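# Sort pins by size against the master pin

## Task

Compare every pin with the master pin (the one with a black band). Any pin smaller than the master by more than 0.005 mm goes into the reject tray, and every other pin goes into the job tray. The master must end up in neither tray. At the end, open the grippers and pull both arms away from the parts.

## Robot and tools

Robot: two arms, left_arm and right_arm, each a six-joint arm with a parallel two-finger gripper. They face each other across a table. left_arm's base sits on the +y side at (-0.024, +0.469, +0.039) m and right_arm's base at (-0.040, -0.462, +0.039) m in the scene frame. Each base is rotated about vertical by roughly 90 degrees, opposite ways, and in both base frames +z is up. The names do not match the sides of the images.

Frames: the scene frame has its origin at the table centre with +z up. The table top is at z = +0.020 m. Each arm's hand positions, quaternions, velocities and targets, and its wrist camera pose, are given in that arm's own base frame. The fixed camera and the table use the scene frame. The gripper's fingers point along its +x axis and close along its y axis. end_effector_position is the point between the fingers, about 3 to 4 cm behind the tips. Only the last 1.5 cm of each finger's inner face is flat.

The 16-number row is used by execute_actions and move. It holds, for left_arm: x, y, z, qw, qx, qy, qz, opening, and then the same eight for right_arm. Both arms are always included. x, y, z are an absolute gripper position in metres, and qw..qz are an absolute orientation with w first. Both are in that arm's base frame, so this is a pose. The opening is on a -1 to +1 scale, where +1 is fully open (0.080 m) and empty fingers meet near -0.78. To grip, command about 0.08 below the grip_measured reading at first touch. Closing fully takes at least about 0.6 s. To keep an arm still, resend its last reported pose and its wanted opening every call. To keep an orientation, repeat the same quaternion rather than copying a drifted reading.

execute_actions(actions, cameras): actions is a list of actions. Each action is a table of 1 to 15 rows, and each row is one control step of 1/30 s. If a table is short, its last row is held for the rest of the 15 steps. Any target more than 0.6 m from a gripper's current position, along any of that gripper's axes, gets the action refused. An empty list just returns the state. cameras selects the images: names, ["all"] or null for all, [] for none.

move(target, speed, blend, opening_speed, blocking, cameras): each gripper follows a straight path to the pose in target. target is one 16-number row or a list of up to 15 rows, all fitting within 10 s. speed is in m/s, from 0.002 to 0.5 with a default of 0.25; turning is limited to twice that in rad/s. Give one value, or one per target. blend is in metres and rounds corners in a list. opening_speed is in scale units per second, 0.2 or more. With blocking=false the call returns after about 0.5 s while the move continues, and a new move replaces it. New openings in later rows apply only once everything has come to rest at that row. Paths do not avoid obstacles or the other arm. Do not route a path near an arm's own base; go around it. The result adds a move: line such as done, off_target, moving, held, blocked or fault, plus limits (paced = clipped pose, held = steps withheld). blocked means the gripper stopped far from its goal, usually against something.

wait(seconds 0 to 10) lets time run while each arm holds its last command. stop brakes a running move. zoom_image(camera, region [x0,y0,x1,y1] px, at most 504x504) enlarges part of the latest image from cam_high, cam_left_wrist or cam_right_wrist. All images are 896x504. show_instructions shows the reference sheet. read_manual gives licence texts. finished_scene(scene) ends the current scene for good.

Control behaviour: each step, the command is clipped to within 70 mm and 16 degrees of the measured pose. The Hand target line shows where the arm is actually being sent, which may be short of what you asked. Friction and weight can leave the gripper low, short or tilted, and small moves may go astray. Check the position and orientation after each move and correct any tilt. Reported poses can be off by a few centimetres. grip_measured can be off by about 1 mm and reads up to about 3 mm narrower than a firmly squeezed part.

Result lines: Joint positions (the last number per arm is the finger opening in m), Joint torques, and External joint torques (the estimated pushback from outside forces; a held load counts). Joint velocities may read within noise. Tool commands gives the current commands. A MOTOR HOT line appears from 50 °C; at 95 °C the arm is halted for 30 to 60 s or goes limp. Holding loads, reaching far out or pushing at unreachable poses heats the motors. Contact torque at a joint's limit (waist 18.2, shoulder 22.5, elbow 22.4, wrist pitch 5.92, wrist yaw 5.9, wrist roll 5.54 N m) causes a TORQUE FAULT, which stops that arm for 10 s.

Avoid: dropping pins, opening the gripper while a part is still moving, hitting things fast, pressing far past a contact, and collisions between the two arms or grippers (the clearance check does not guard the grippers). Never leave anything off the table. Parts may be tugged or nudged at random, so recheck them. The simulation keeps running while you think, so move promptly.

Each tool is called after "Emit:" as a command line: name --argument value for each argument, lists and objects as JSON in quotes; but a table of rows of numbers goes row by row, as --pt "numbers of a row", without its own name.

Reference images:

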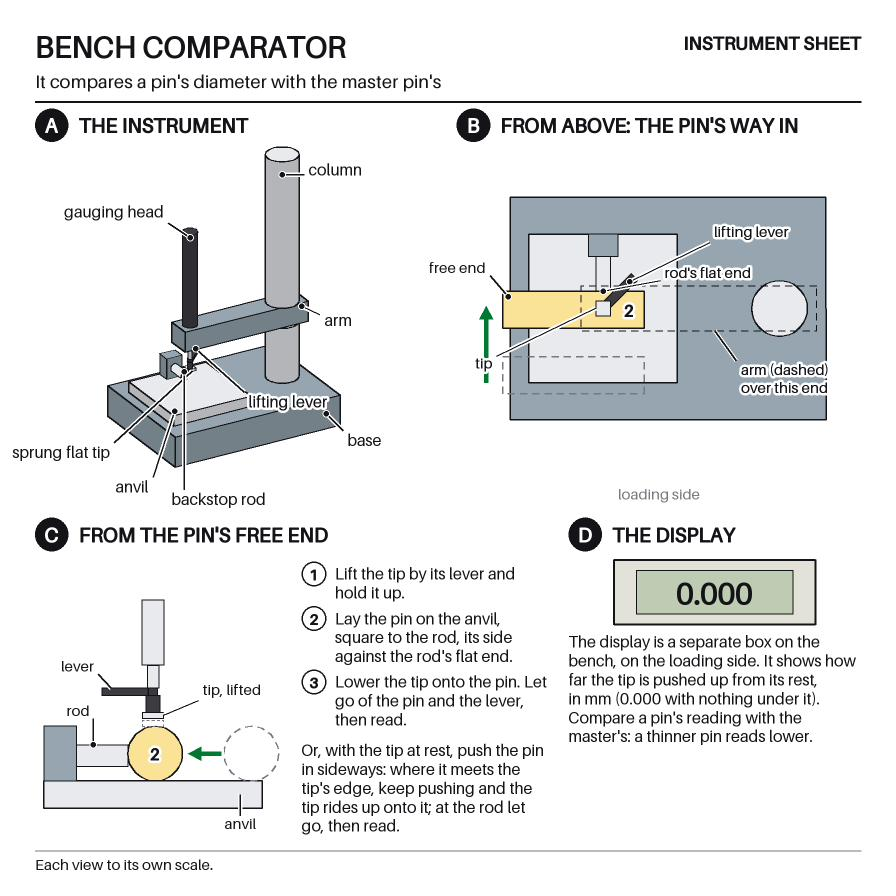

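## Session

Emit:
execute_actions --actions '[]'

Scene clock: 0.00 s.
left_arm: end_effector_position=(+0.2557, -0.0317, +0.3216) grip_measured=+0.994 end_effector_quat_wxyz=(+0.906, +0.383, +0.040, -0.174) | right_arm: end_effector_position=(+0.2594, -0.3623, +0.2218) grip_measured=+1.000 end_effector_quat_wxyz=(+0.837, +0.469, +0.115, -0.255)
Joint positions: left_arm=[0.096 0.689 0.841 -0.376 0.382 0.854 0.08] | right_arm=[-1.172 1.633 1.227 -0.2 -0.711 0.514 0.08]
Joint velocities: within noise
Joint torques (N m): no reading
External joint torques (N m): no reading
Heat: left arm: hottest wrist pitch 35 °C (+0.0 °C/min); right arm: hottest wrist pitch 29 °C (+0.0 °C/min).
Hand target: left_arm +0.2554, -0.0317, +0.3226; +0.906, +0.384, +0.039, -0.173 | right_arm +0.2595, -0.3623, +0.2220; +0.838, +0.469, +0.114, -0.255
Tool commands: left_gripper/opening=+0.99424 right_gripper/opening=+1.0

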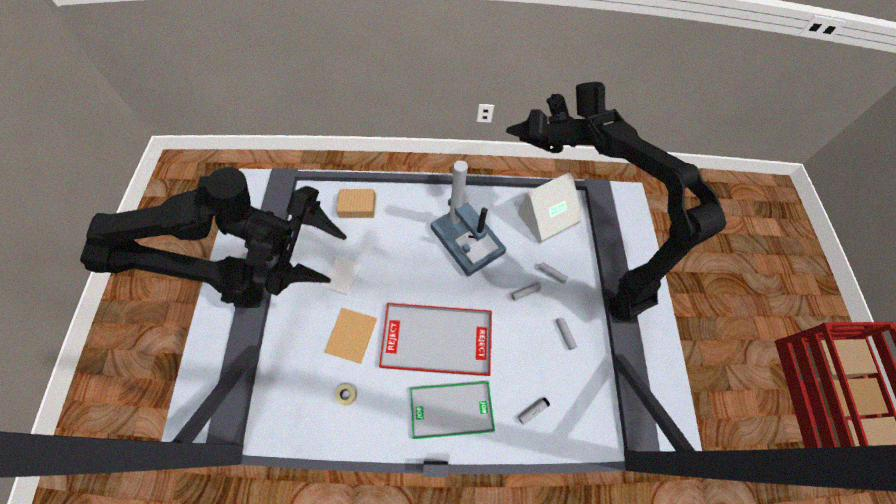

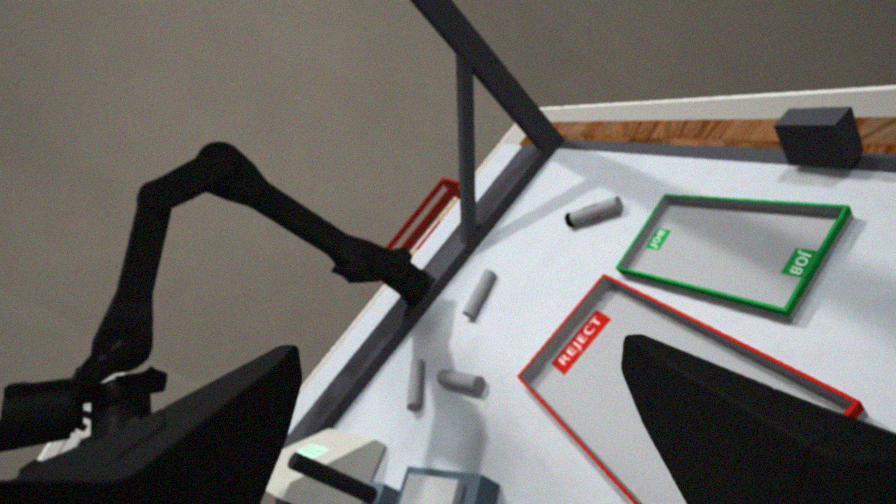

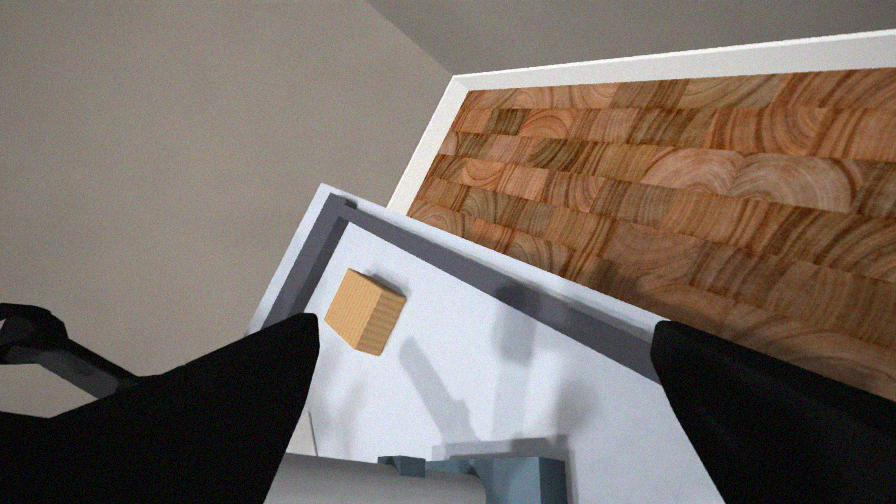

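Emit:
zoom_image --camera "cam_high" --region '[400, 150, 620, 300]'

Emit:
zoom_image --camera "cam_high" --region '[320, 250, 660, 480]'

Scaled by 2.291 from the camera's 896x504 image, which has a finer 1280x720 frame.

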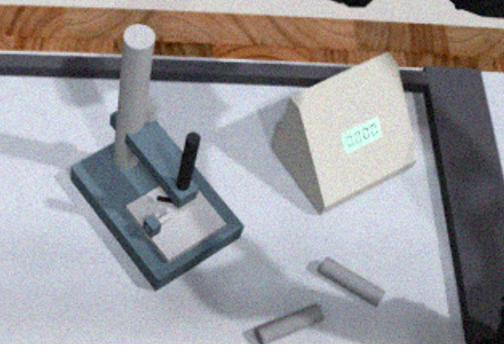

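Scaled by 1.482 from the camera's 896x504 image, which has a finer 1280x720 frame.

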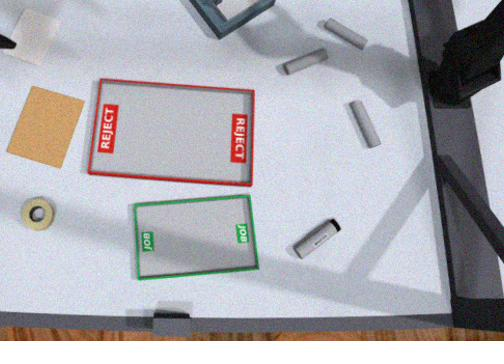

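Emit:
move --pt "0.2554 -0.0317 0.3226 0.906 0.384 0.039 -0.173 0.994 0.25 -0.30 0.30 0.8192 0 0.5736 0 1" --pt "0.2554 -0.0317 0.3226 0.906 0.384 0.039 -0.173 0.994 0.25 -0.03 0.30 0.8192 0 0.5736 0 1" --blend 0.03

Scene clock: 125.30 s.
left_arm: end_effector_position=(+0.2557, -0.0317, +0.3216) grip_measured=+0.994 end_effector_quat_wxyz=(+0.906, +0.383, +0.040, -0.174) | right_arm: end_effector_position=(+0.2521, -0.0309, +0.3006) grip_measured=+1.000 end_effector_quat_wxyz=(+0.822, -0.001, +0.570, +0.001)
Joint positions: left_arm=[0.096 0.689 0.841 -0.376 0.382 0.854 0.08] | right_arm=[-0.153 1.38 1.739 -1.575 -0.053 -0.146 0.08]
Joint velocities: within noise
Joint torques (N m): left_arm=[-0.11 -0.91 7.51 1.74 -0.05 -0.04] | right_arm=[0.4 -4.99 4.21 0.51 0.01 0.17]
External joint torques (N m): left_arm=[-0.12 -0.29 1 0.1 -0.1 0] | right_arm=[0.4 -1.08 -1.13 -0.4 0.05 0.17]
Heat: left arm: hottest wrist pitch 48 °C (+2.0 °C/min); right arm: hottest shoulder 35 °C (+3.0 °C/min).
Hand target: left_arm +0.2554, -0.0317, +0.3226; +0.906, +0.384, +0.039, -0.173 | right_arm +0.2501, -0.0300, +0.2998; +0.821, +0.000, +0.571, +0.000
Off the commanded pose: left_arm 0.001 m, 0 deg | right_arm 0.002 m, 1 deg.
joint sent to its limit (right arm) — joint 4 (wrist pitch), lower limit. The joint targets still meet the commanded pose.
move: done; blend cut to 0 m at target 1

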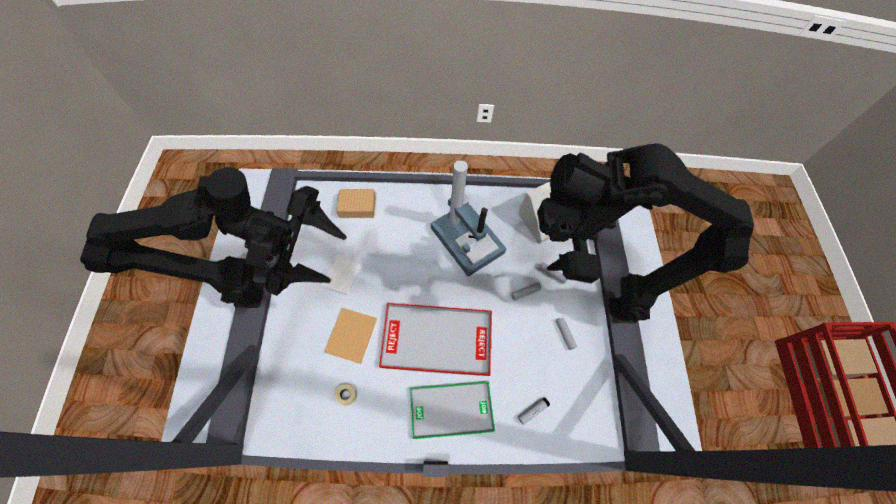

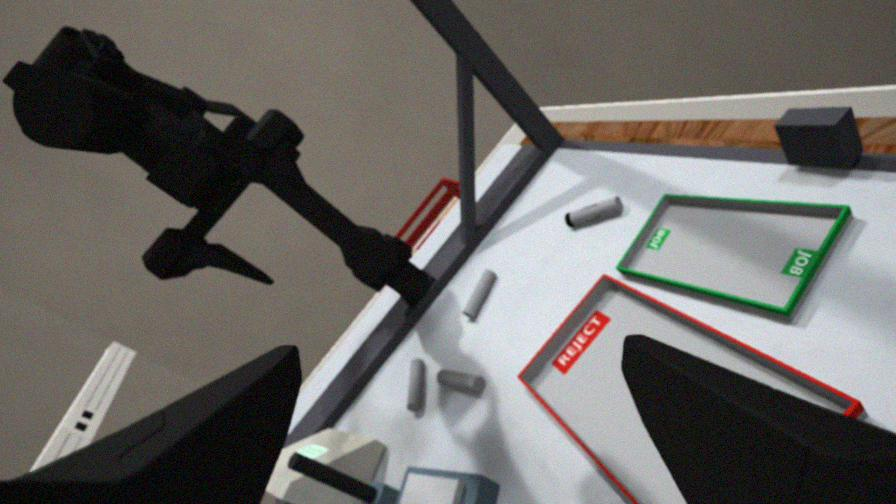

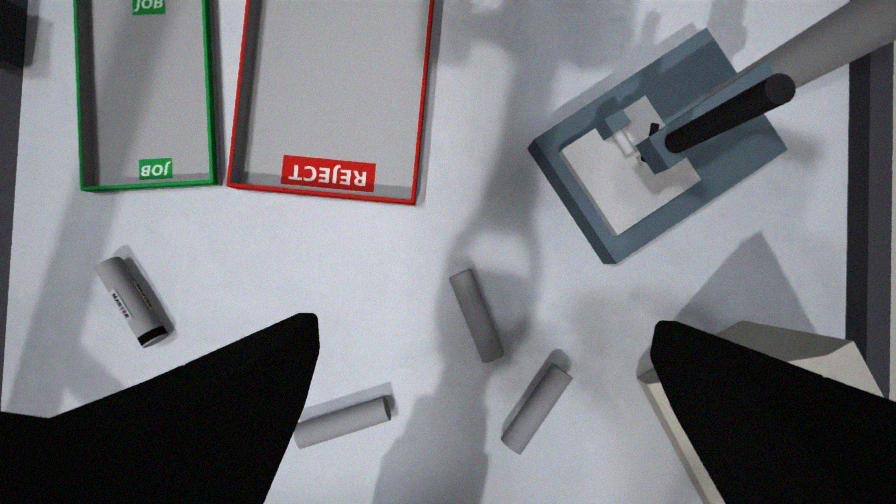

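Emit:
move --target '[0.22,0.0,0.28,0.8192,0,0.5736,0,0.994,0.200,0.226,0.12,0.8774,-0.1058,0.4091,0.2269,1]'

Scene clock: 283.40 s.
left_arm: end_effector_position=(+0.2183, -0.0002, +0.2777) grip_measured=+0.994 end_effector_quat_wxyz=(+0.818, +0.003, +0.575, -0.001) | right_arm: end_effector_position=(+0.2013, +0.2268, +0.1249) grip_measured=+1.000 end_effector_quat_wxyz=(+0.879, -0.103, +0.405, +0.229)
Joint positions: left_arm=[-0.003 1.22 1.529 -1.535 -0.003 0.003 0.08] | right_arm=[0.995 1.208 0.738 -0.451 0.306 0.384 0.08]
Joint velocities: within noise
Joint torques (N m): left_arm=[0.24 -2.06 7.59 0.77 0.04 -0.13] | right_arm=[0.29 -3.32 5.38 1.03 0.26 0.18]
External joint torques (N m): left_arm=[0.24 0.76 2.16 -0.12 0.05 -0.13] | right_arm=[0.28 0.49 -1.17 -0.25 0.09 0.18]
Heat: left arm: hottest wrist pitch 49 °C (+0.0 °C/min); right arm: hottest shoulder 33 °C (+0.0 °C/min).
Hand target: left_arm +0.2200, +0.0000, +0.2800; +0.819, +0.000, +0.574, +0.000 | right_arm +0.2000, +0.2259, +0.1200; +0.877, -0.106, +0.409, +0.227
Off the commanded pose: left_arm 0.003 m, 0 deg | right_arm 0.005 m, 1 deg.
move: done

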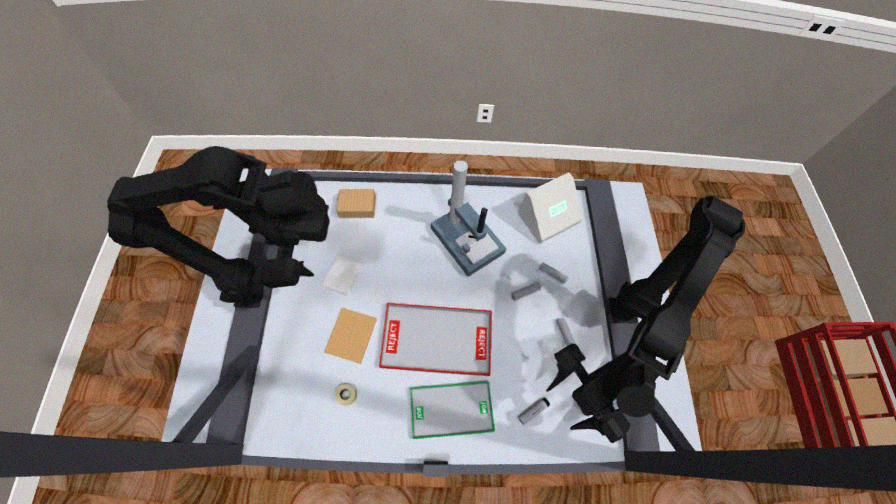

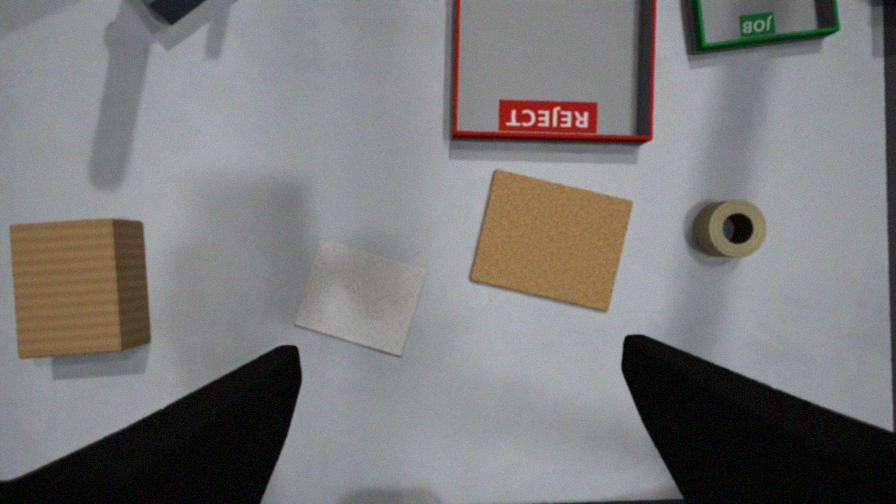

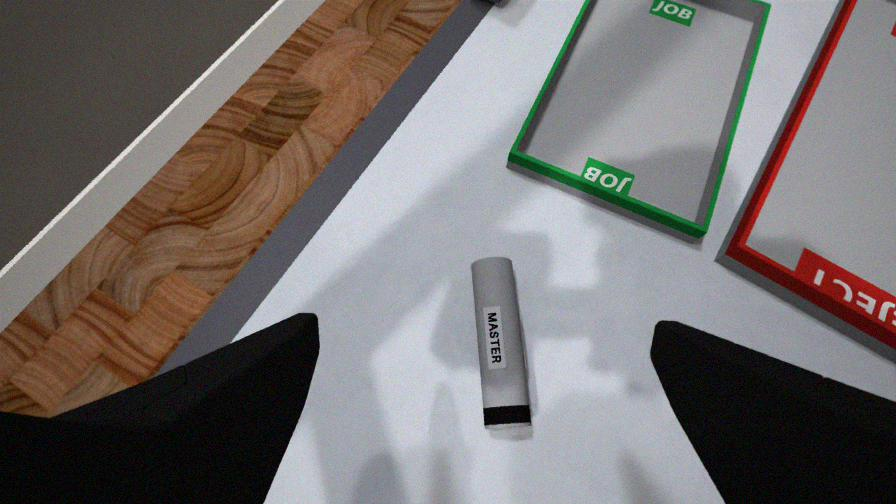

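Emit:
move --target '[0.22,0.0,0.28,0.8192,0,0.5736,0,0.994,0.2098,0.2100,0.045,0.8699,-0.1186,0.4056,0.2544,0.4]' --cameras '["cam_right_wrist"]'

Scene clock: 310.73 s.
left_arm: end_effector_position=(+0.2182, -0.0002, +0.2777) grip_measured=+0.994 end_effector_quat_wxyz=(+0.818, +0.003, +0.576, -0.001) | right_arm: end_effector_position=(+0.2109, +0.2126, +0.0497) grip_measured=+0.403 end_effector_quat_wxyz=(+0.872, -0.114, +0.401, +0.256)
Joint positions: left_arm=[-0.003 1.22 1.529 -1.535 -0.003 0.002 0.08] | right_arm=[0.892 1.317 0.475 -0.041 0.205 0.254 0.053]
Joint velocities: within noise
Joint torques (N m): left_arm=[0.29 -2.09 7.56 0.78 0.04 -0.12] | right_arm=[-0.39 -3.39 4.64 1.1 0.02 -0.16]
External joint torques (N m): left_arm=[0.29 0.73 2.12 -0.13 0.04 -0.12] | right_arm=[-0.41 0.52 -1.18 -0.24 -0.09 -0.16]
Heat: left arm: hottest wrist pitch 43 °C (-6.0 °C/min); right arm: hottest wrist pitch 33 °C (+1.0 °C/min).
Hand target: left_arm +0.2199, +0.0000, +0.2800; +0.819, +0.000, +0.574, +0.000 | right_arm +0.2098, +0.2100, +0.0451; +0.870, -0.118, +0.406, +0.254
Off the commanded pose: left_arm 0.003 m, 0 deg | right_arm 0.006 m, 1 deg.
move: done
Images, in order (width x height): cam_right_wrist 896x504.

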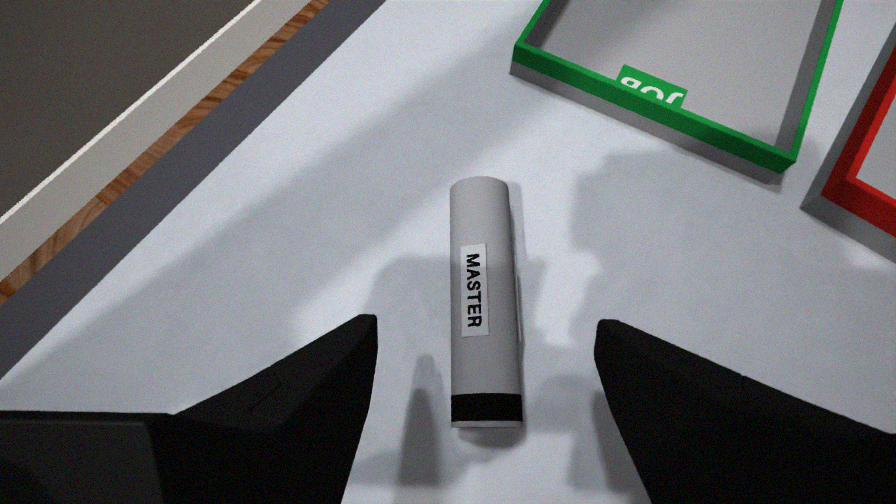

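Emit:
move --target '[0.22,0.0,0.28,0.8192,0,0.5736,0,0.994,0.2098,0.2090,0.014,0.8699,-0.1186,0.4056,0.2544,0.4]' --speed 0.1 --cameras '["cam_right_wrist"]'

Scene clock: 321.90 s.
left_arm: end_effector_position=(+0.2182, -0.0002, +0.2777) grip_measured=+0.994 end_effector_quat_wxyz=(+0.818, +0.003, +0.576, -0.001) | right_arm: end_effector_position=(+0.2111, +0.2118, +0.0183) grip_measured=+0.403 end_effector_quat_wxyz=(+0.872, -0.114, +0.401, +0.256)
Joint positions: left_arm=[-0.003 1.22 1.529 -1.535 -0.003 0.002 0.08] | right_arm=[0.889 1.438 0.4 0.153 0.203 0.251 0.053]
Joint velocities: within noise
Joint torques (N m): left_arm=[0.28 -2.1 7.53 0.78 0.04 -0.11] | right_arm=[-0.35 -3.53 4 1.11 0.03 -0.15]
External joint torques (N m): left_arm=[0.27 0.74 2.08 -0.11 0.04 -0.11] | right_arm=[-0.35 0.58 -1.11 -0.22 -0.08 -0.15]
Heat: left arm: hottest wrist pitch 42 °C (-7.0 °C/min); right arm: hottest wrist pitch 33 °C (+1.0 °C/min).
Hand target: left_arm +0.2199, +0.0001, +0.2800; +0.819, +0.000, +0.574, +0.000 | right_arm +0.2097, +0.2090, +0.0141; +0.870, -0.119, +0.406, +0.254
Off the commanded pose: left_arm 0.003 m, 0 deg | right_arm 0.005 m, 1 deg.
move: done
Images, in order (width x height): cam_right_wrist 896x504.

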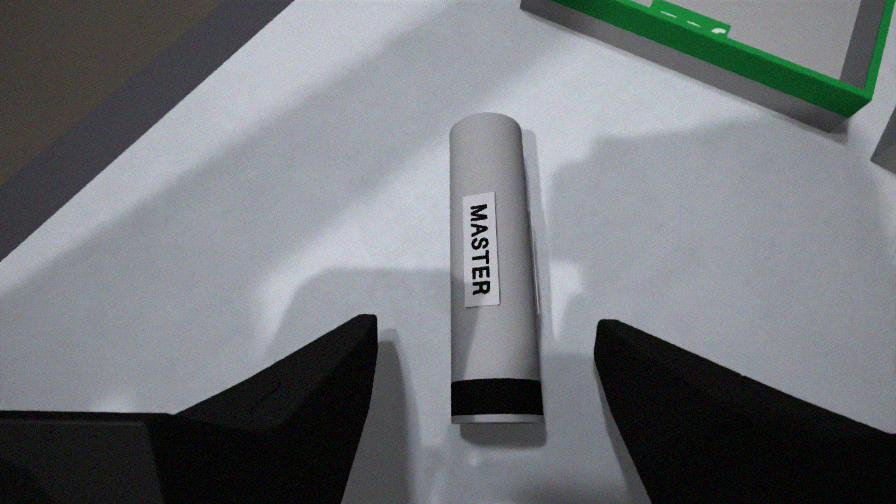

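Emit:
move --target '[0.22,0.0,0.28,0.8192,0,0.5736,0,0.994,0.2098,0.2085,0.010,0.8699,-0.1186,0.4056,0.2544,0.0]' --speed 0.1 --cameras '[]'

Emit:
move --target '[0.22,0.0,0.28,0.8192,0,0.5736,0,0.994,0.2098,0.2085,0.010,0.8699,-0.1186,0.4056,0.2544,-0.55]' --speed 0.1 --opening_speed 0.8 --cameras '["cam_right_wrist"]'

Scene clock: 348.07 s.
left_arm: end_effector_position=(+0.2183, -0.0002, +0.2776) grip_measured=+0.994 end_effector_quat_wxyz=(+0.818, +0.003, +0.576, -0.001) | right_arm: end_effector_position=(+0.2111, +0.2113, +0.0142) grip_measured=+0.003 end_effector_quat_wxyz=(+0.872, -0.114, +0.401, +0.256)
Joint positions: left_arm=[-0.003 1.221 1.529 -1.535 -0.003 0.002 0.08] | right_arm=[0.887 1.455 0.391 0.18 0.202 0.25 0.035]
Joint velocities: within noise
Joint torques (N m): left_arm=[0.23 -2.07 7.56 0.78 0.06 -0.12] | right_arm=[-0.35 -3.59 3.82 1.09 0.03 -0.15]
External joint torques (N m): left_arm=[0.22 0.72 2.17 -0.1 0.06 -0.12] | right_arm=[-0.36 0.57 -1.23 -0.24 -0.08 -0.16]
Heat: left arm: hottest wrist pitch 41 °C (-6.1 °C/min); right arm: hottest wrist pitch 35 °C (+3.0 °C/min).
Hand target: left_arm +0.2200, +0.0001, +0.2799; +0.819, +0.000, +0.574, +0.000 | right_arm +0.2097, +0.2084, +0.0100; +0.870, -0.119, +0.406, +0.254
Off the commanded pose: left_arm 0.003 m, 0 deg | right_arm 0.005 m, 1 deg.
move: done
No camera images: "cameras" was empty.

Scene clock: 348.97 s.
left_arm: end_effector_position=(+0.2183, -0.0002, +0.2776) grip_measured=+0.994 end_effector_quat_wxyz=(+0.818, +0.003, +0.576, -0.001) | right_arm: end_effector_position=(+0.2113, +0.2113, +0.0143) grip_measured=-0.364 end_effector_quat_wxyz=(+0.872, -0.114, +0.401, +0.256)
Joint positions: left_arm=[-0.003 1.221 1.529 -1.535 -0.003 0.002 0.08] | right_arm=[0.887 1.455 0.391 0.181 0.202 0.249 0.019]
Joint velocities: within noise
Joint torques (N m): left_arm=[0.24 -2.11 7.57 0.78 0.04 -0.11] | right_arm=[-0.23 -3.6 3.89 1.06 0.05 -0.15]
External joint torques (N m): left_arm=[0.23 0.75 2.13 -0.11 0.05 -0.11] | right_arm=[-0.21 0.59 -1.17 -0.28 -0.06 -0.15]
Heat: left arm: hottest wrist pitch 41 °C (-6.0 °C/min); right arm: hottest wrist pitch 35 °C (+3.0 °C/min).
Hand target: left_arm +0.2200, +0.0001, +0.2799; +0.819, +0.000, +0.574, +0.000 | right_arm +0.2098, +0.2084, +0.0100; +0.870, -0.119, +0.406, +0.254
Off the commanded pose: left_arm 0.003 m, 0 deg | right_arm 0.005 m, 1 deg.
move: done
Images, in order (width x height): cam_right_wrist 896x504.

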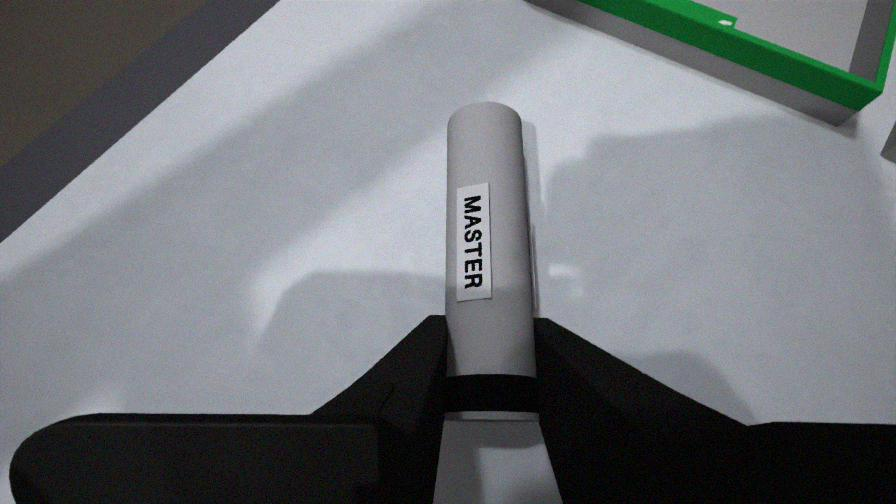

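Emit:
move --pt "0.22 0.0 0.28 0.8192 0 0.5736 0 0.994 0.2098 0.2085 0.08 0.8699 -0.1186 0.4056 0.2544 -0.55" --pt "0.22 0.0 0.28 0.8192 0 0.5736 0 0.994 0.25 -0.02 0.16 0.7965 0.2017 0.3714 -0.4325 -0.55" --speed 0.2 --blend 0.03

Scene clock: 367.03 s.
left_arm: end_effector_position=(+0.2183, -0.0002, +0.2776) grip_measured=+0.994 end_effector_quat_wxyz=(+0.818, +0.003, +0.576, -0.001) | right_arm: end_effector_position=(+0.2469, -0.0188, +0.1557) grip_measured=-0.364 end_effector_quat_wxyz=(+0.795, +0.198, +0.379, -0.429)
Joint positions: left_arm=[-0.003 1.221 1.529 -1.535 -0.003 0.002 0.08] | right_arm=[0.304 1.257 0.952 -1.052 0.657 1.212 0.019]
Joint velocities: within noise
Joint torques (N m): left_arm=[0.25 -2.09 7.54 0.78 0.06 -0.11] | right_arm=[-0.29 -3.61 7.75 0.32 0.79 0.18]
External joint torques (N m): left_arm=[0.24 0.67 2.14 -0.13 0.06 -0.12] | right_arm=[-0.3 0.04 1.75 -0.31 0.36 0.18]
Heat: left arm: hottest wrist pitch 40 °C (-3.0 °C/min); right arm: hottest wrist pitch 34 °C (+1.0 °C/min).
Hand target: left_arm +0.2200, +0.0001, +0.2799; +0.819, +0.000, +0.574, +0.000 | right_arm +0.2499, -0.0200, +0.1600; +0.796, +0.202, +0.371, -0.432
Off the commanded pose: left_arm 0.003 m, 0 deg | right_arm 0.005 m, 1 deg.
move: done

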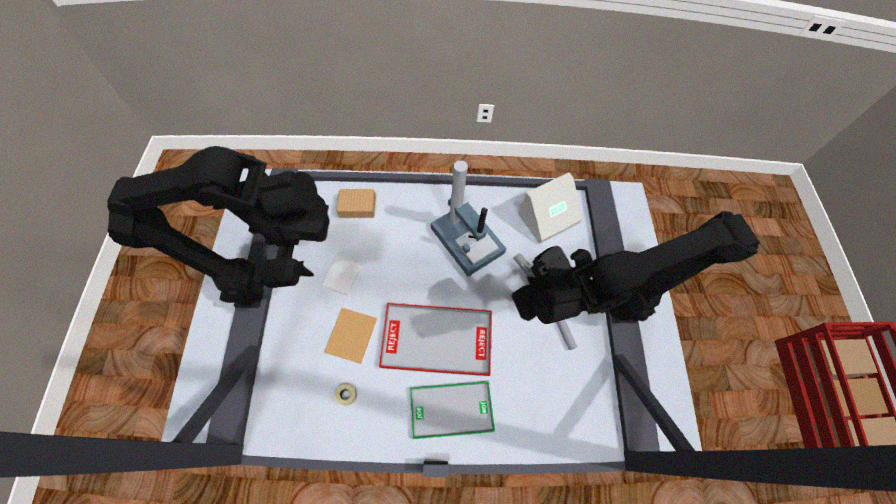

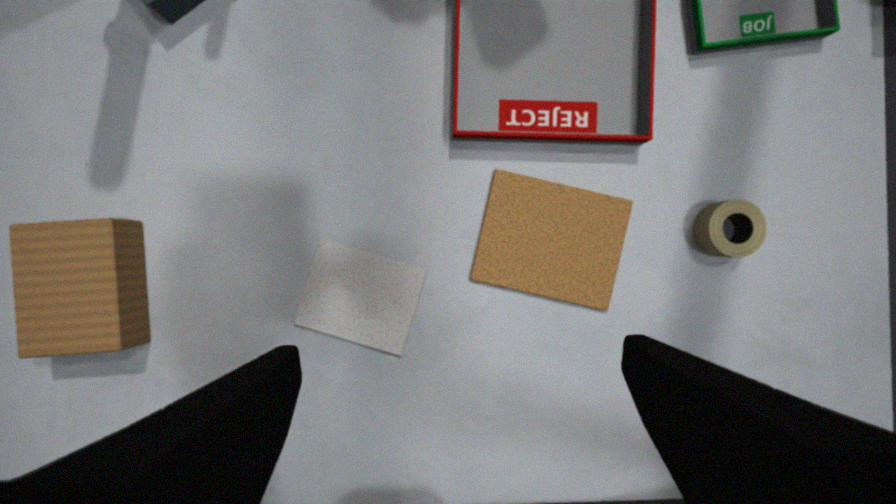

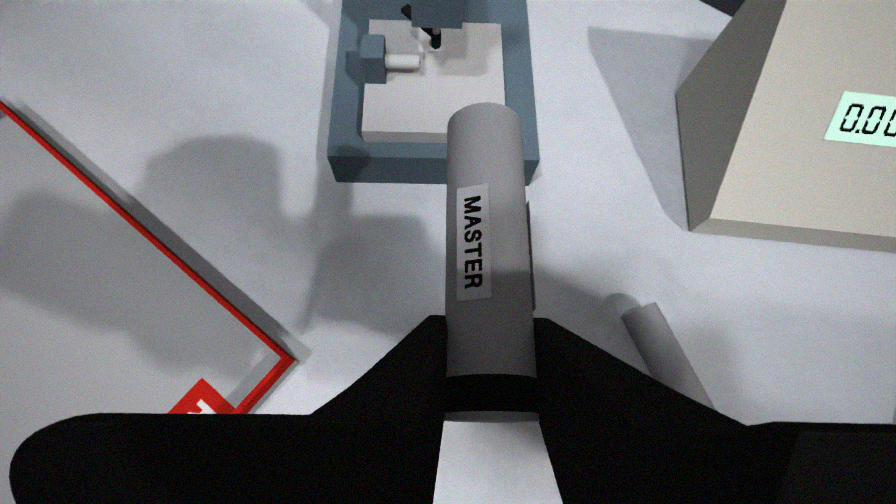

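Emit:
zoom_image --camera "cam_right_wrist" --region '[320, 0, 560, 190]'

Emit:
zoom_image --camera "cam_high" --region '[520, 170, 600, 250]'

Scaled by 2.100 from the camera's 896x504 image, which has a finer 1280x720 frame.

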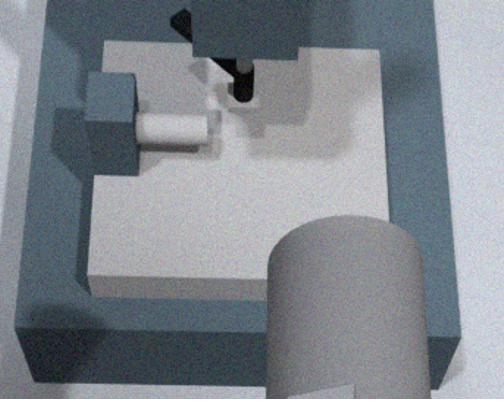

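Scaled by 6.300 from the camera's 896x504 image, which has a finer 1280x720 frame.

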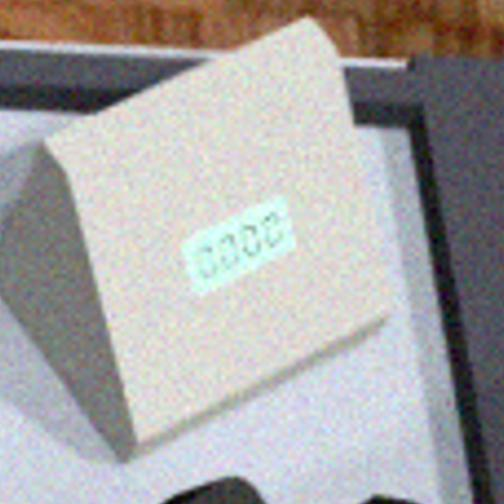

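Emit:
move --target '[0.22,0.0,0.28,0.8192,0,0.5736,0,0.994,0.2471,-0.053,0.095,0.8067,0.1918,0.3668,-0.4217,-0.55]' --speed 0.15 --cameras '["cam_right_wrist"]'

Scene clock: 434.47 s.
left_arm: end_effector_position=(+0.2183, -0.0002, +0.2776) grip_measured=+0.994 end_effector_quat_wxyz=(+0.818, +0.003, +0.576, -0.001) | right_arm: end_effector_position=(+0.2475, -0.0515, +0.0929) grip_measured=-0.364 end_effector_quat_wxyz=(+0.805, +0.191, +0.372, -0.421)
Joint positions: left_arm=[-0.003 1.221 1.529 -1.535 -0.003 0.002 0.08] | right_arm=[0.15 1.231 0.661 -0.643 0.625 0.994 0.019]
Joint velocities: within noise
Joint torques (N m): left_arm=[0.22 -2.08 7.54 0.79 0.05 -0.1] | right_arm=[-0.32 -5.05 5.42 0.8 0.58 -0.14]
External joint torques (N m): left_arm=[0.22 0.69 2.15 -0.11 0.05 -0.1] | right_arm=[-0.3 -1.68 -0.49 -0.02 0.18 -0.14]
Heat: left arm: hottest wrist pitch 40 °C (+0.0 °C/min); right arm: hottest elbow 35 °C (+2.0 °C/min).
Hand target: left_arm +0.2200, +0.0001, +0.2799; +0.819, +0.000, +0.574, +0.000 | right_arm +0.2471, -0.0530, +0.0949; +0.807, +0.192, +0.367, -0.422
Off the commanded pose: left_arm 0.003 m, 0 deg | right_arm 0.003 m, 1 deg.
move: done
Images, in order (width x height): cam_right_wrist 896x504.

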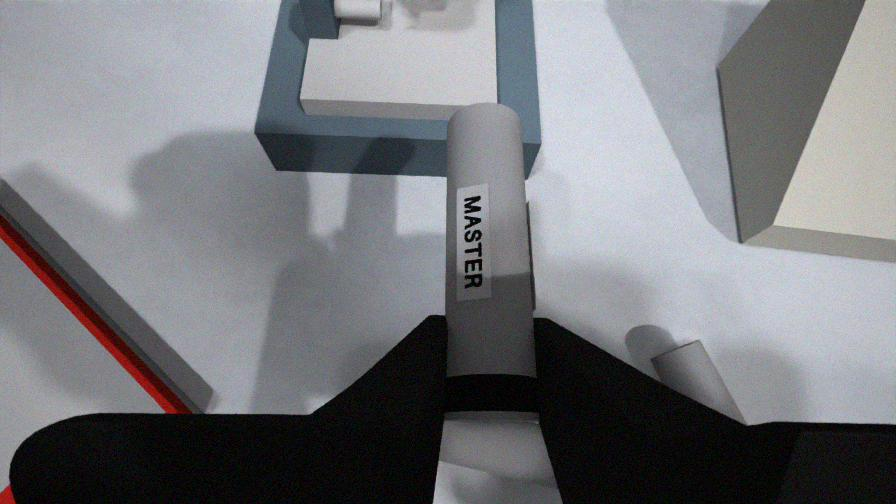

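Emit:
move --pt "0.22 0.0 0.28 0.8192 0 0.5736 0 0.994 0.2672 -0.069 0.064 0.8067 0.1918 0.3668 -0.4217 -0.55" --pt "0.22 0.0 0.28 0.8192 0 0.5736 0 0.994 0.295 -0.109 0.062 0.8067 0.1918 0.3668 -0.4217 -0.55" --speed 0.1 --cameras '["cam_right_wrist","cam_high"]'

Scene clock: 486.63 s.
left_arm: end_effector_position=(+0.2183, -0.0002, +0.2777) grip_measured=+0.994 end_effector_quat_wxyz=(+0.818, +0.003, +0.576, -0.001) | right_arm: end_effector_position=(+0.2903, -0.1070, +0.0579) grip_measured=-0.364 end_effector_quat_wxyz=(+0.804, +0.192, +0.373, -0.421)
Joint positions: left_arm=[-0.003 1.221 1.529 -1.535 -0.003 0.002 0.08] | right_arm=[-0.113 1.457 0.656 -0.262 0.512 0.712 0.019]
Joint velocities: within noise
Joint torques (N m): left_arm=[0.27 -2.09 7.54 0.78 0.04 -0.11] | right_arm=[-0.43 -4.71 7.35 1.05 0.44 -0.16]
External joint torques (N m): left_arm=[0.27 0.71 2.14 -0.11 0.05 -0.11] | right_arm=[-0.44 0.06 1.69 -0.02 0.14 -0.16]
Heat: left arm: hottest wrist pitch 40 °C (+0.0 °C/min); right arm: hottest elbow 34 °C (+0.0 °C/min).
Hand target: left_arm +0.2200, +0.0001, +0.2800; +0.819, +0.000, +0.574, +0.000 | right_arm +0.2950, -0.1090, +0.0622; +0.807, +0.192, +0.367, -0.422
Off the commanded pose: left_arm 0.003 m, 0 deg | right_arm 0.007 m, 1 deg.
move: done
Images, in order (width x height): cam_high 896x504, cam_right_wrist 896x504.

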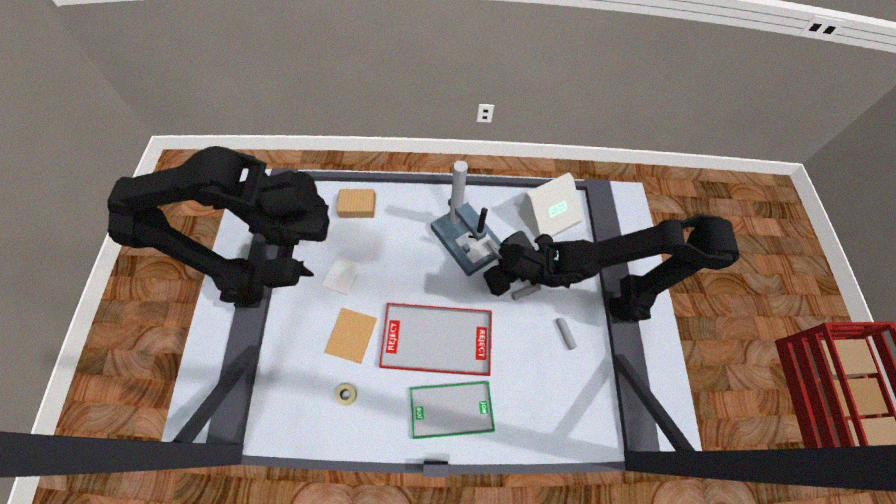

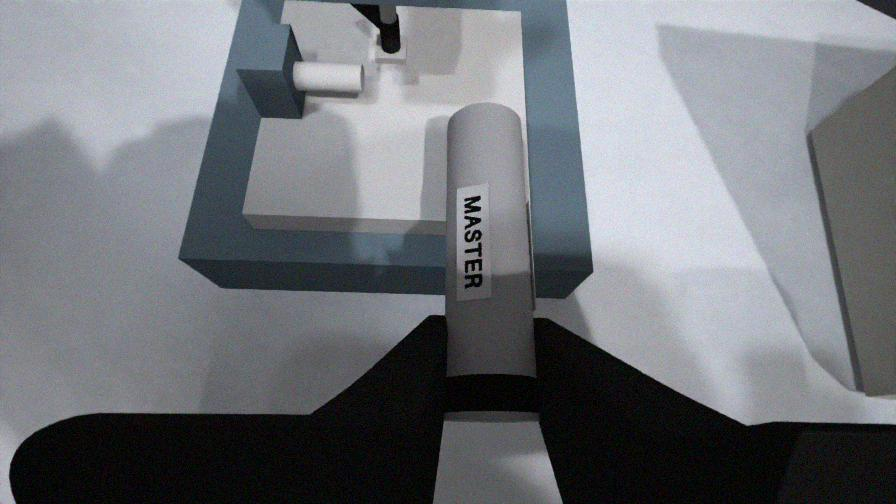

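Emit:
move --target '[0.22,0.0,0.28,0.8192,0,0.5736,0,0.994,0.3245,-0.143,0.062,0.8067,0.1918,0.3668,-0.4217,-0.55]' --speed 0.08 --cameras '["cam_right_wrist"]'

Scene clock: 504.77 s.
left_arm: end_effector_position=(+0.2183, -0.0002, +0.2777) grip_measured=+0.994 end_effector_quat_wxyz=(+0.818, +0.003, +0.576, -0.001) | right_arm: end_effector_position=(+0.3200, -0.1404, +0.0582) grip_measured=-0.364 end_effector_quat_wxyz=(+0.804, +0.192, +0.373, -0.421)
Joint positions: left_arm=[-0.003 1.221 1.529 -1.535 -0.003 0.002 0.08] | right_arm=[-0.223 1.586 0.77 -0.197 0.455 0.605 0.019]
Joint velocities: within noise
Joint torques (N m): left_arm=[0.22 -2.09 7.56 0.78 0.04 -0.11] | right_arm=[-0.32 -5.73 7.42 1.13 0.36 -0.16]
External joint torques (N m): left_arm=[0.23 0.74 2.13 -0.12 0.04 -0.12] | right_arm=[-0.33 0.06 1.74 0 0.1 -0.16]
Heat: left arm: hottest wrist pitch 40 °C (+0.0 °C/min); right arm: hottest elbow 35 °C (+1.0 °C/min).
Hand target: left_arm +0.2200, +0.0001, +0.2800; +0.819, +0.000, +0.574, +0.000 | right_arm +0.3244, -0.1430, +0.0621; +0.807, +0.192, +0.367, -0.422
Off the commanded pose: left_arm 0.003 m, 0 deg | right_arm 0.006 m, 1 deg.
move: done
Images, in order (width x height): cam_right_wrist 896x504.

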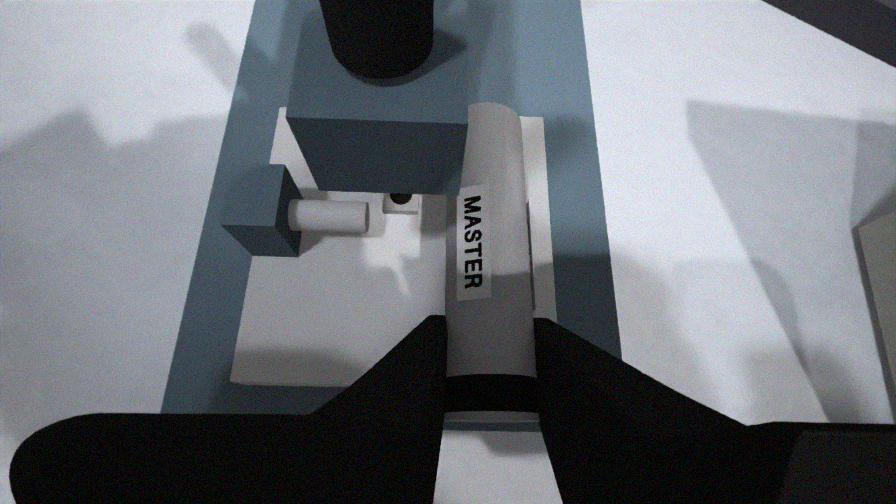

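Emit:
move --target '[0.22,0.0,0.28,0.8192,0,0.5736,0,0.994,0.3245,-0.143,0.0565,0.8067,0.1918,0.3668,-0.4217,-0.55]' --speed 0.03 --cameras '["cam_right_wrist"]'

Scene clock: 514.03 s.
left_arm: end_effector_position=(+0.2183, -0.0002, +0.2777) grip_measured=+0.994 end_effector_quat_wxyz=(+0.818, +0.003, +0.576, -0.001) | right_arm: end_effector_position=(+0.3237, -0.1414, +0.0569) grip_measured=-0.364 end_effector_quat_wxyz=(+0.807, +0.194, +0.367, -0.421)
Joint positions: left_arm=[-0.003 1.221 1.529 -1.535 -0.003 0.002 0.08] | right_arm=[-0.224 1.598 0.77 -0.171 0.455 0.605 0.019]
Joint velocities: within noise
Joint torques (N m): left_arm=[0.23 -2.1 7.52 0.78 0.04 -0.11] | right_arm=[-0.32 -5.61 5.82 1.14 0.35 -0.15]
External joint torques (N m): left_arm=[0.25 0.75 2.1 -0.11 0.04 -0.11] | right_arm=[-0.35 0.31 0.1 -0.03 0.09 -0.16]
Heat: left arm: hottest wrist pitch 40 °C (+0.0 °C/min); right arm: hottest elbow 36 °C (+2.0 °C/min).
Hand target: left_arm +0.2200, +0.0001, +0.2800; +0.819, +0.000, +0.574, +0.000 | right_arm +0.3244, -0.1431, +0.0565; +0.807, +0.192, +0.367, -0.422
Off the commanded pose: left_arm 0.003 m, 0 deg | right_arm 0.002 m, 0 deg.
move: done
Images, in order (width x height): cam_right_wrist 896x504.

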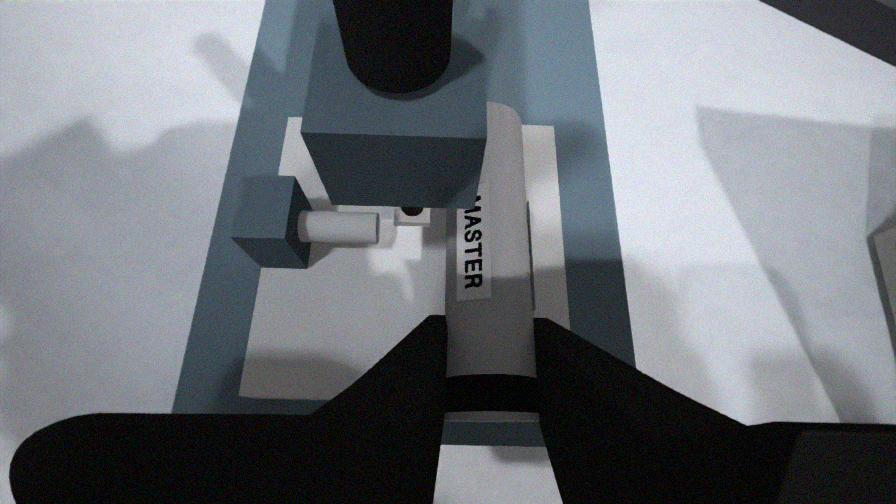

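Emit:
move --target '[0.22,0.0,0.28,0.8192,0,0.5736,0,0.994,0.3215,-0.145,0.0520,0.8067,0.1918,0.3668,-0.4217,-0.55]' --speed 0.03 --cameras '["cam_right_wrist"]'

Scene clock: 522.07 s.
left_arm: end_effector_position=(+0.2183, -0.0002, +0.2777) grip_measured=+0.994 end_effector_quat_wxyz=(+0.818, +0.003, +0.576, -0.001) | right_arm: end_effector_position=(+0.3245, -0.1433, +0.0561) grip_measured=-0.364 end_effector_quat_wxyz=(+0.810, +0.194, +0.362, -0.419)
Joint positions: left_arm=[-0.003 1.221 1.529 -1.535 -0.003 0.002 0.08] | right_arm=[-0.23 1.6 0.761 -0.144 0.452 0.596 0.019]
Joint velocities: within noise
Joint torques (N m): left_arm=[0.26 -2.09 7.55 0.77 0.04 -0.1] | right_arm=[-0.61 -5.6 4.59 1.09 0.29 -0.16]
External joint torques (N m): left_arm=[0.27 0.68 2.16 -0.12 0.04 -0.1] | right_arm=[-0.62 0.29 -1.08 -0.1 0.04 -0.16]
Heat: left arm: hottest wrist pitch 40 °C (+0.0 °C/min); right arm: hottest elbow 36 °C (+2.0 °C/min).
Hand target: left_arm +0.2200, +0.0001, +0.2800; +0.819, +0.000, +0.574, +0.000 | right_arm +0.3215, -0.1449, +0.0521; +0.807, +0.192, +0.367, -0.422
Off the commanded pose: left_arm 0.003 m, 0 deg | right_arm 0.005 m, 1 deg.
move: done
Images, in order (width x height): cam_right_wrist 896x504.

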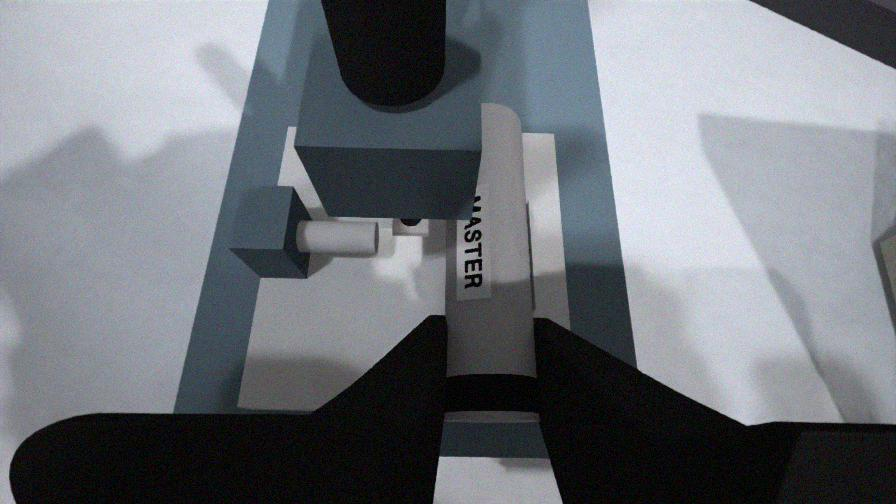

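Emit:
move --target '[0.22,0.0,0.28,0.8192,0,0.5736,0,0.994,0.3200,-0.1465,0.0495,0.8067,0.1918,0.3668,-0.4217,-0.55]' --speed 0.03 --cameras '["cam_right_wrist"]'

Scene clock: 534.90 s.
left_arm: end_effector_position=(+0.2183, -0.0002, +0.2777) grip_measured=+0.994 end_effector_quat_wxyz=(+0.818, +0.003, +0.576, -0.001) | right_arm: end_effector_position=(+0.3247, -0.1444, +0.0556) grip_measured=-0.364 end_effector_quat_wxyz=(+0.812, +0.194, +0.359, -0.418)
Joint positions: left_arm=[-0.003 1.221 1.529 -1.535 -0.003 0.002 0.08] | right_arm=[-0.234 1.6 0.754 -0.128 0.448 0.59 0.019]
Joint velocities: within noise
Joint torques (N m): left_arm=[0.23 -2.06 7.54 0.78 0.04 -0.13] | right_arm=[-0.88 -5.37 4.09 1 0.26 -0.13]
External joint torques (N m): left_arm=[0.22 0.81 2.09 -0.11 0.05 -0.13] | right_arm=[-0.87 0.54 -1.6 -0.2 0 -0.14]
Heat: left arm: hottest wrist pitch 40 °C (+0.0 °C/min); right arm: hottest elbow 36 °C (+2.0 °C/min).
Hand target: left_arm +0.2200, +0.0001, +0.2800; +0.819, +0.000, +0.574, +0.000 | right_arm +0.3200, -0.1465, +0.0497; +0.807, +0.192, +0.367, -0.422
Off the commanded pose: left_arm 0.003 m, 0 deg | right_arm 0.008 m, 1 deg.
move: done
Images, in order (width x height): cam_right_wrist 896x504.

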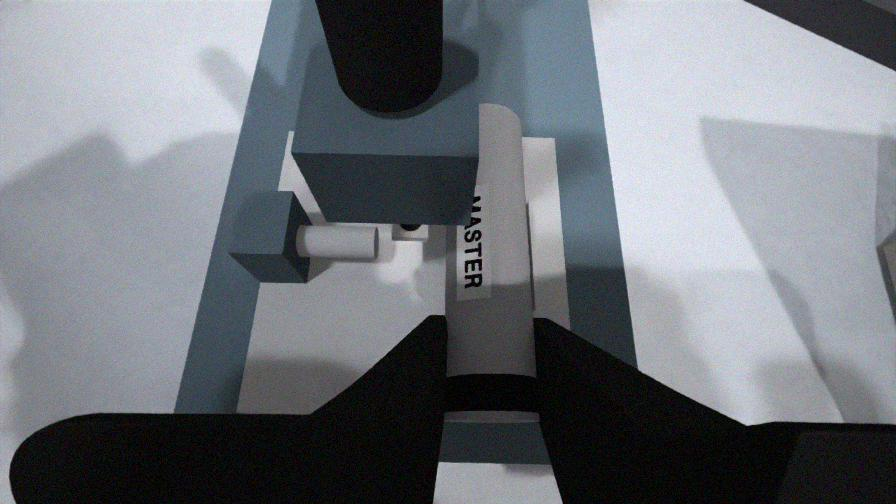

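Emit:
move --pt "0.22 0.0 0.28 0.8192 0 0.5736 0 0.994 0.3180 -0.1460 0.0600 0.8067 0.1918 0.3668 -0.4217 -0.55" --pt "0.22 0.0 0.28 0.8192 0 0.5736 0 0.994 0.3150 -0.1360 0.0610 0.8067 0.1918 0.3668 -0.4217 -0.55" --speed 0.04 --cameras '["cam_right_wrist"]'

Scene clock: 583.10 s.
left_arm: end_effector_position=(+0.2183, -0.0002, +0.2777) grip_measured=+0.994 end_effector_quat_wxyz=(+0.818, +0.003, +0.576, -0.001) | right_arm: end_effector_position=(+0.3156, -0.1366, +0.0574) grip_measured=-0.364 end_effector_quat_wxyz=(+0.805, +0.191, +0.373, -0.420)
Joint positions: left_arm=[-0.003 1.221 1.529 -1.535 -0.003 0.002 0.08] | right_arm=[-0.212 1.568 0.749 -0.196 0.461 0.611 0.019]
Joint velocities: within noise
Joint torques (N m): left_arm=[0.23 -2.1 7.55 0.78 0.03 -0.11] | right_arm=[0.3 -7.77 4.89 0.84 0.51 0.18]
External joint torques (N m): left_arm=[0.23 0.69 2.14 -0.12 0.04 -0.12] | right_arm=[0.31 -2.11 -0.77 -0.29 0.24 0.17]
Heat: left arm: hottest wrist pitch 39 °C (-1.0 °C/min); right arm: hottest elbow 34 °C (-2.0 °C/min).
Hand target: left_arm +0.2200, +0.0001, +0.2800; +0.819, +0.000, +0.574, +0.000 | right_arm +0.3150, -0.1360, +0.0609; +0.807, +0.192, +0.367, -0.422
Off the commanded pose: left_arm 0.003 m, 0 deg | right_arm 0.004 m, 1 deg.
move: done
Images, in order (width x height): cam_right_wrist 896x504.

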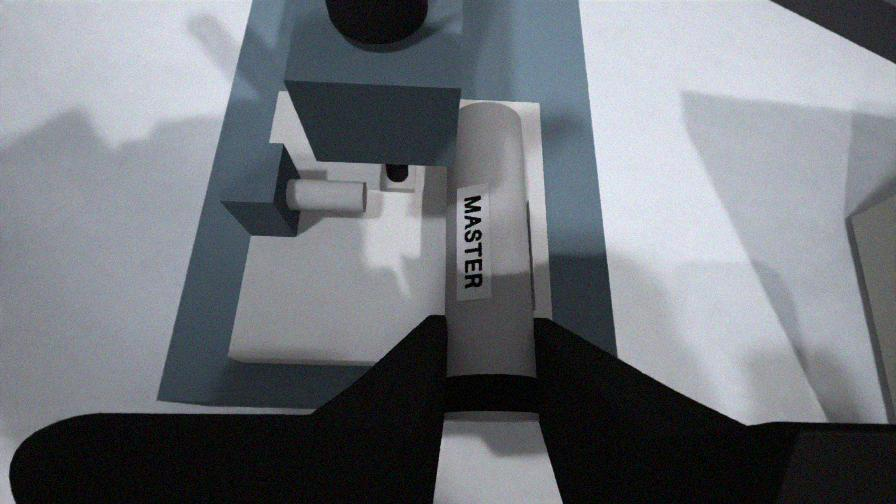

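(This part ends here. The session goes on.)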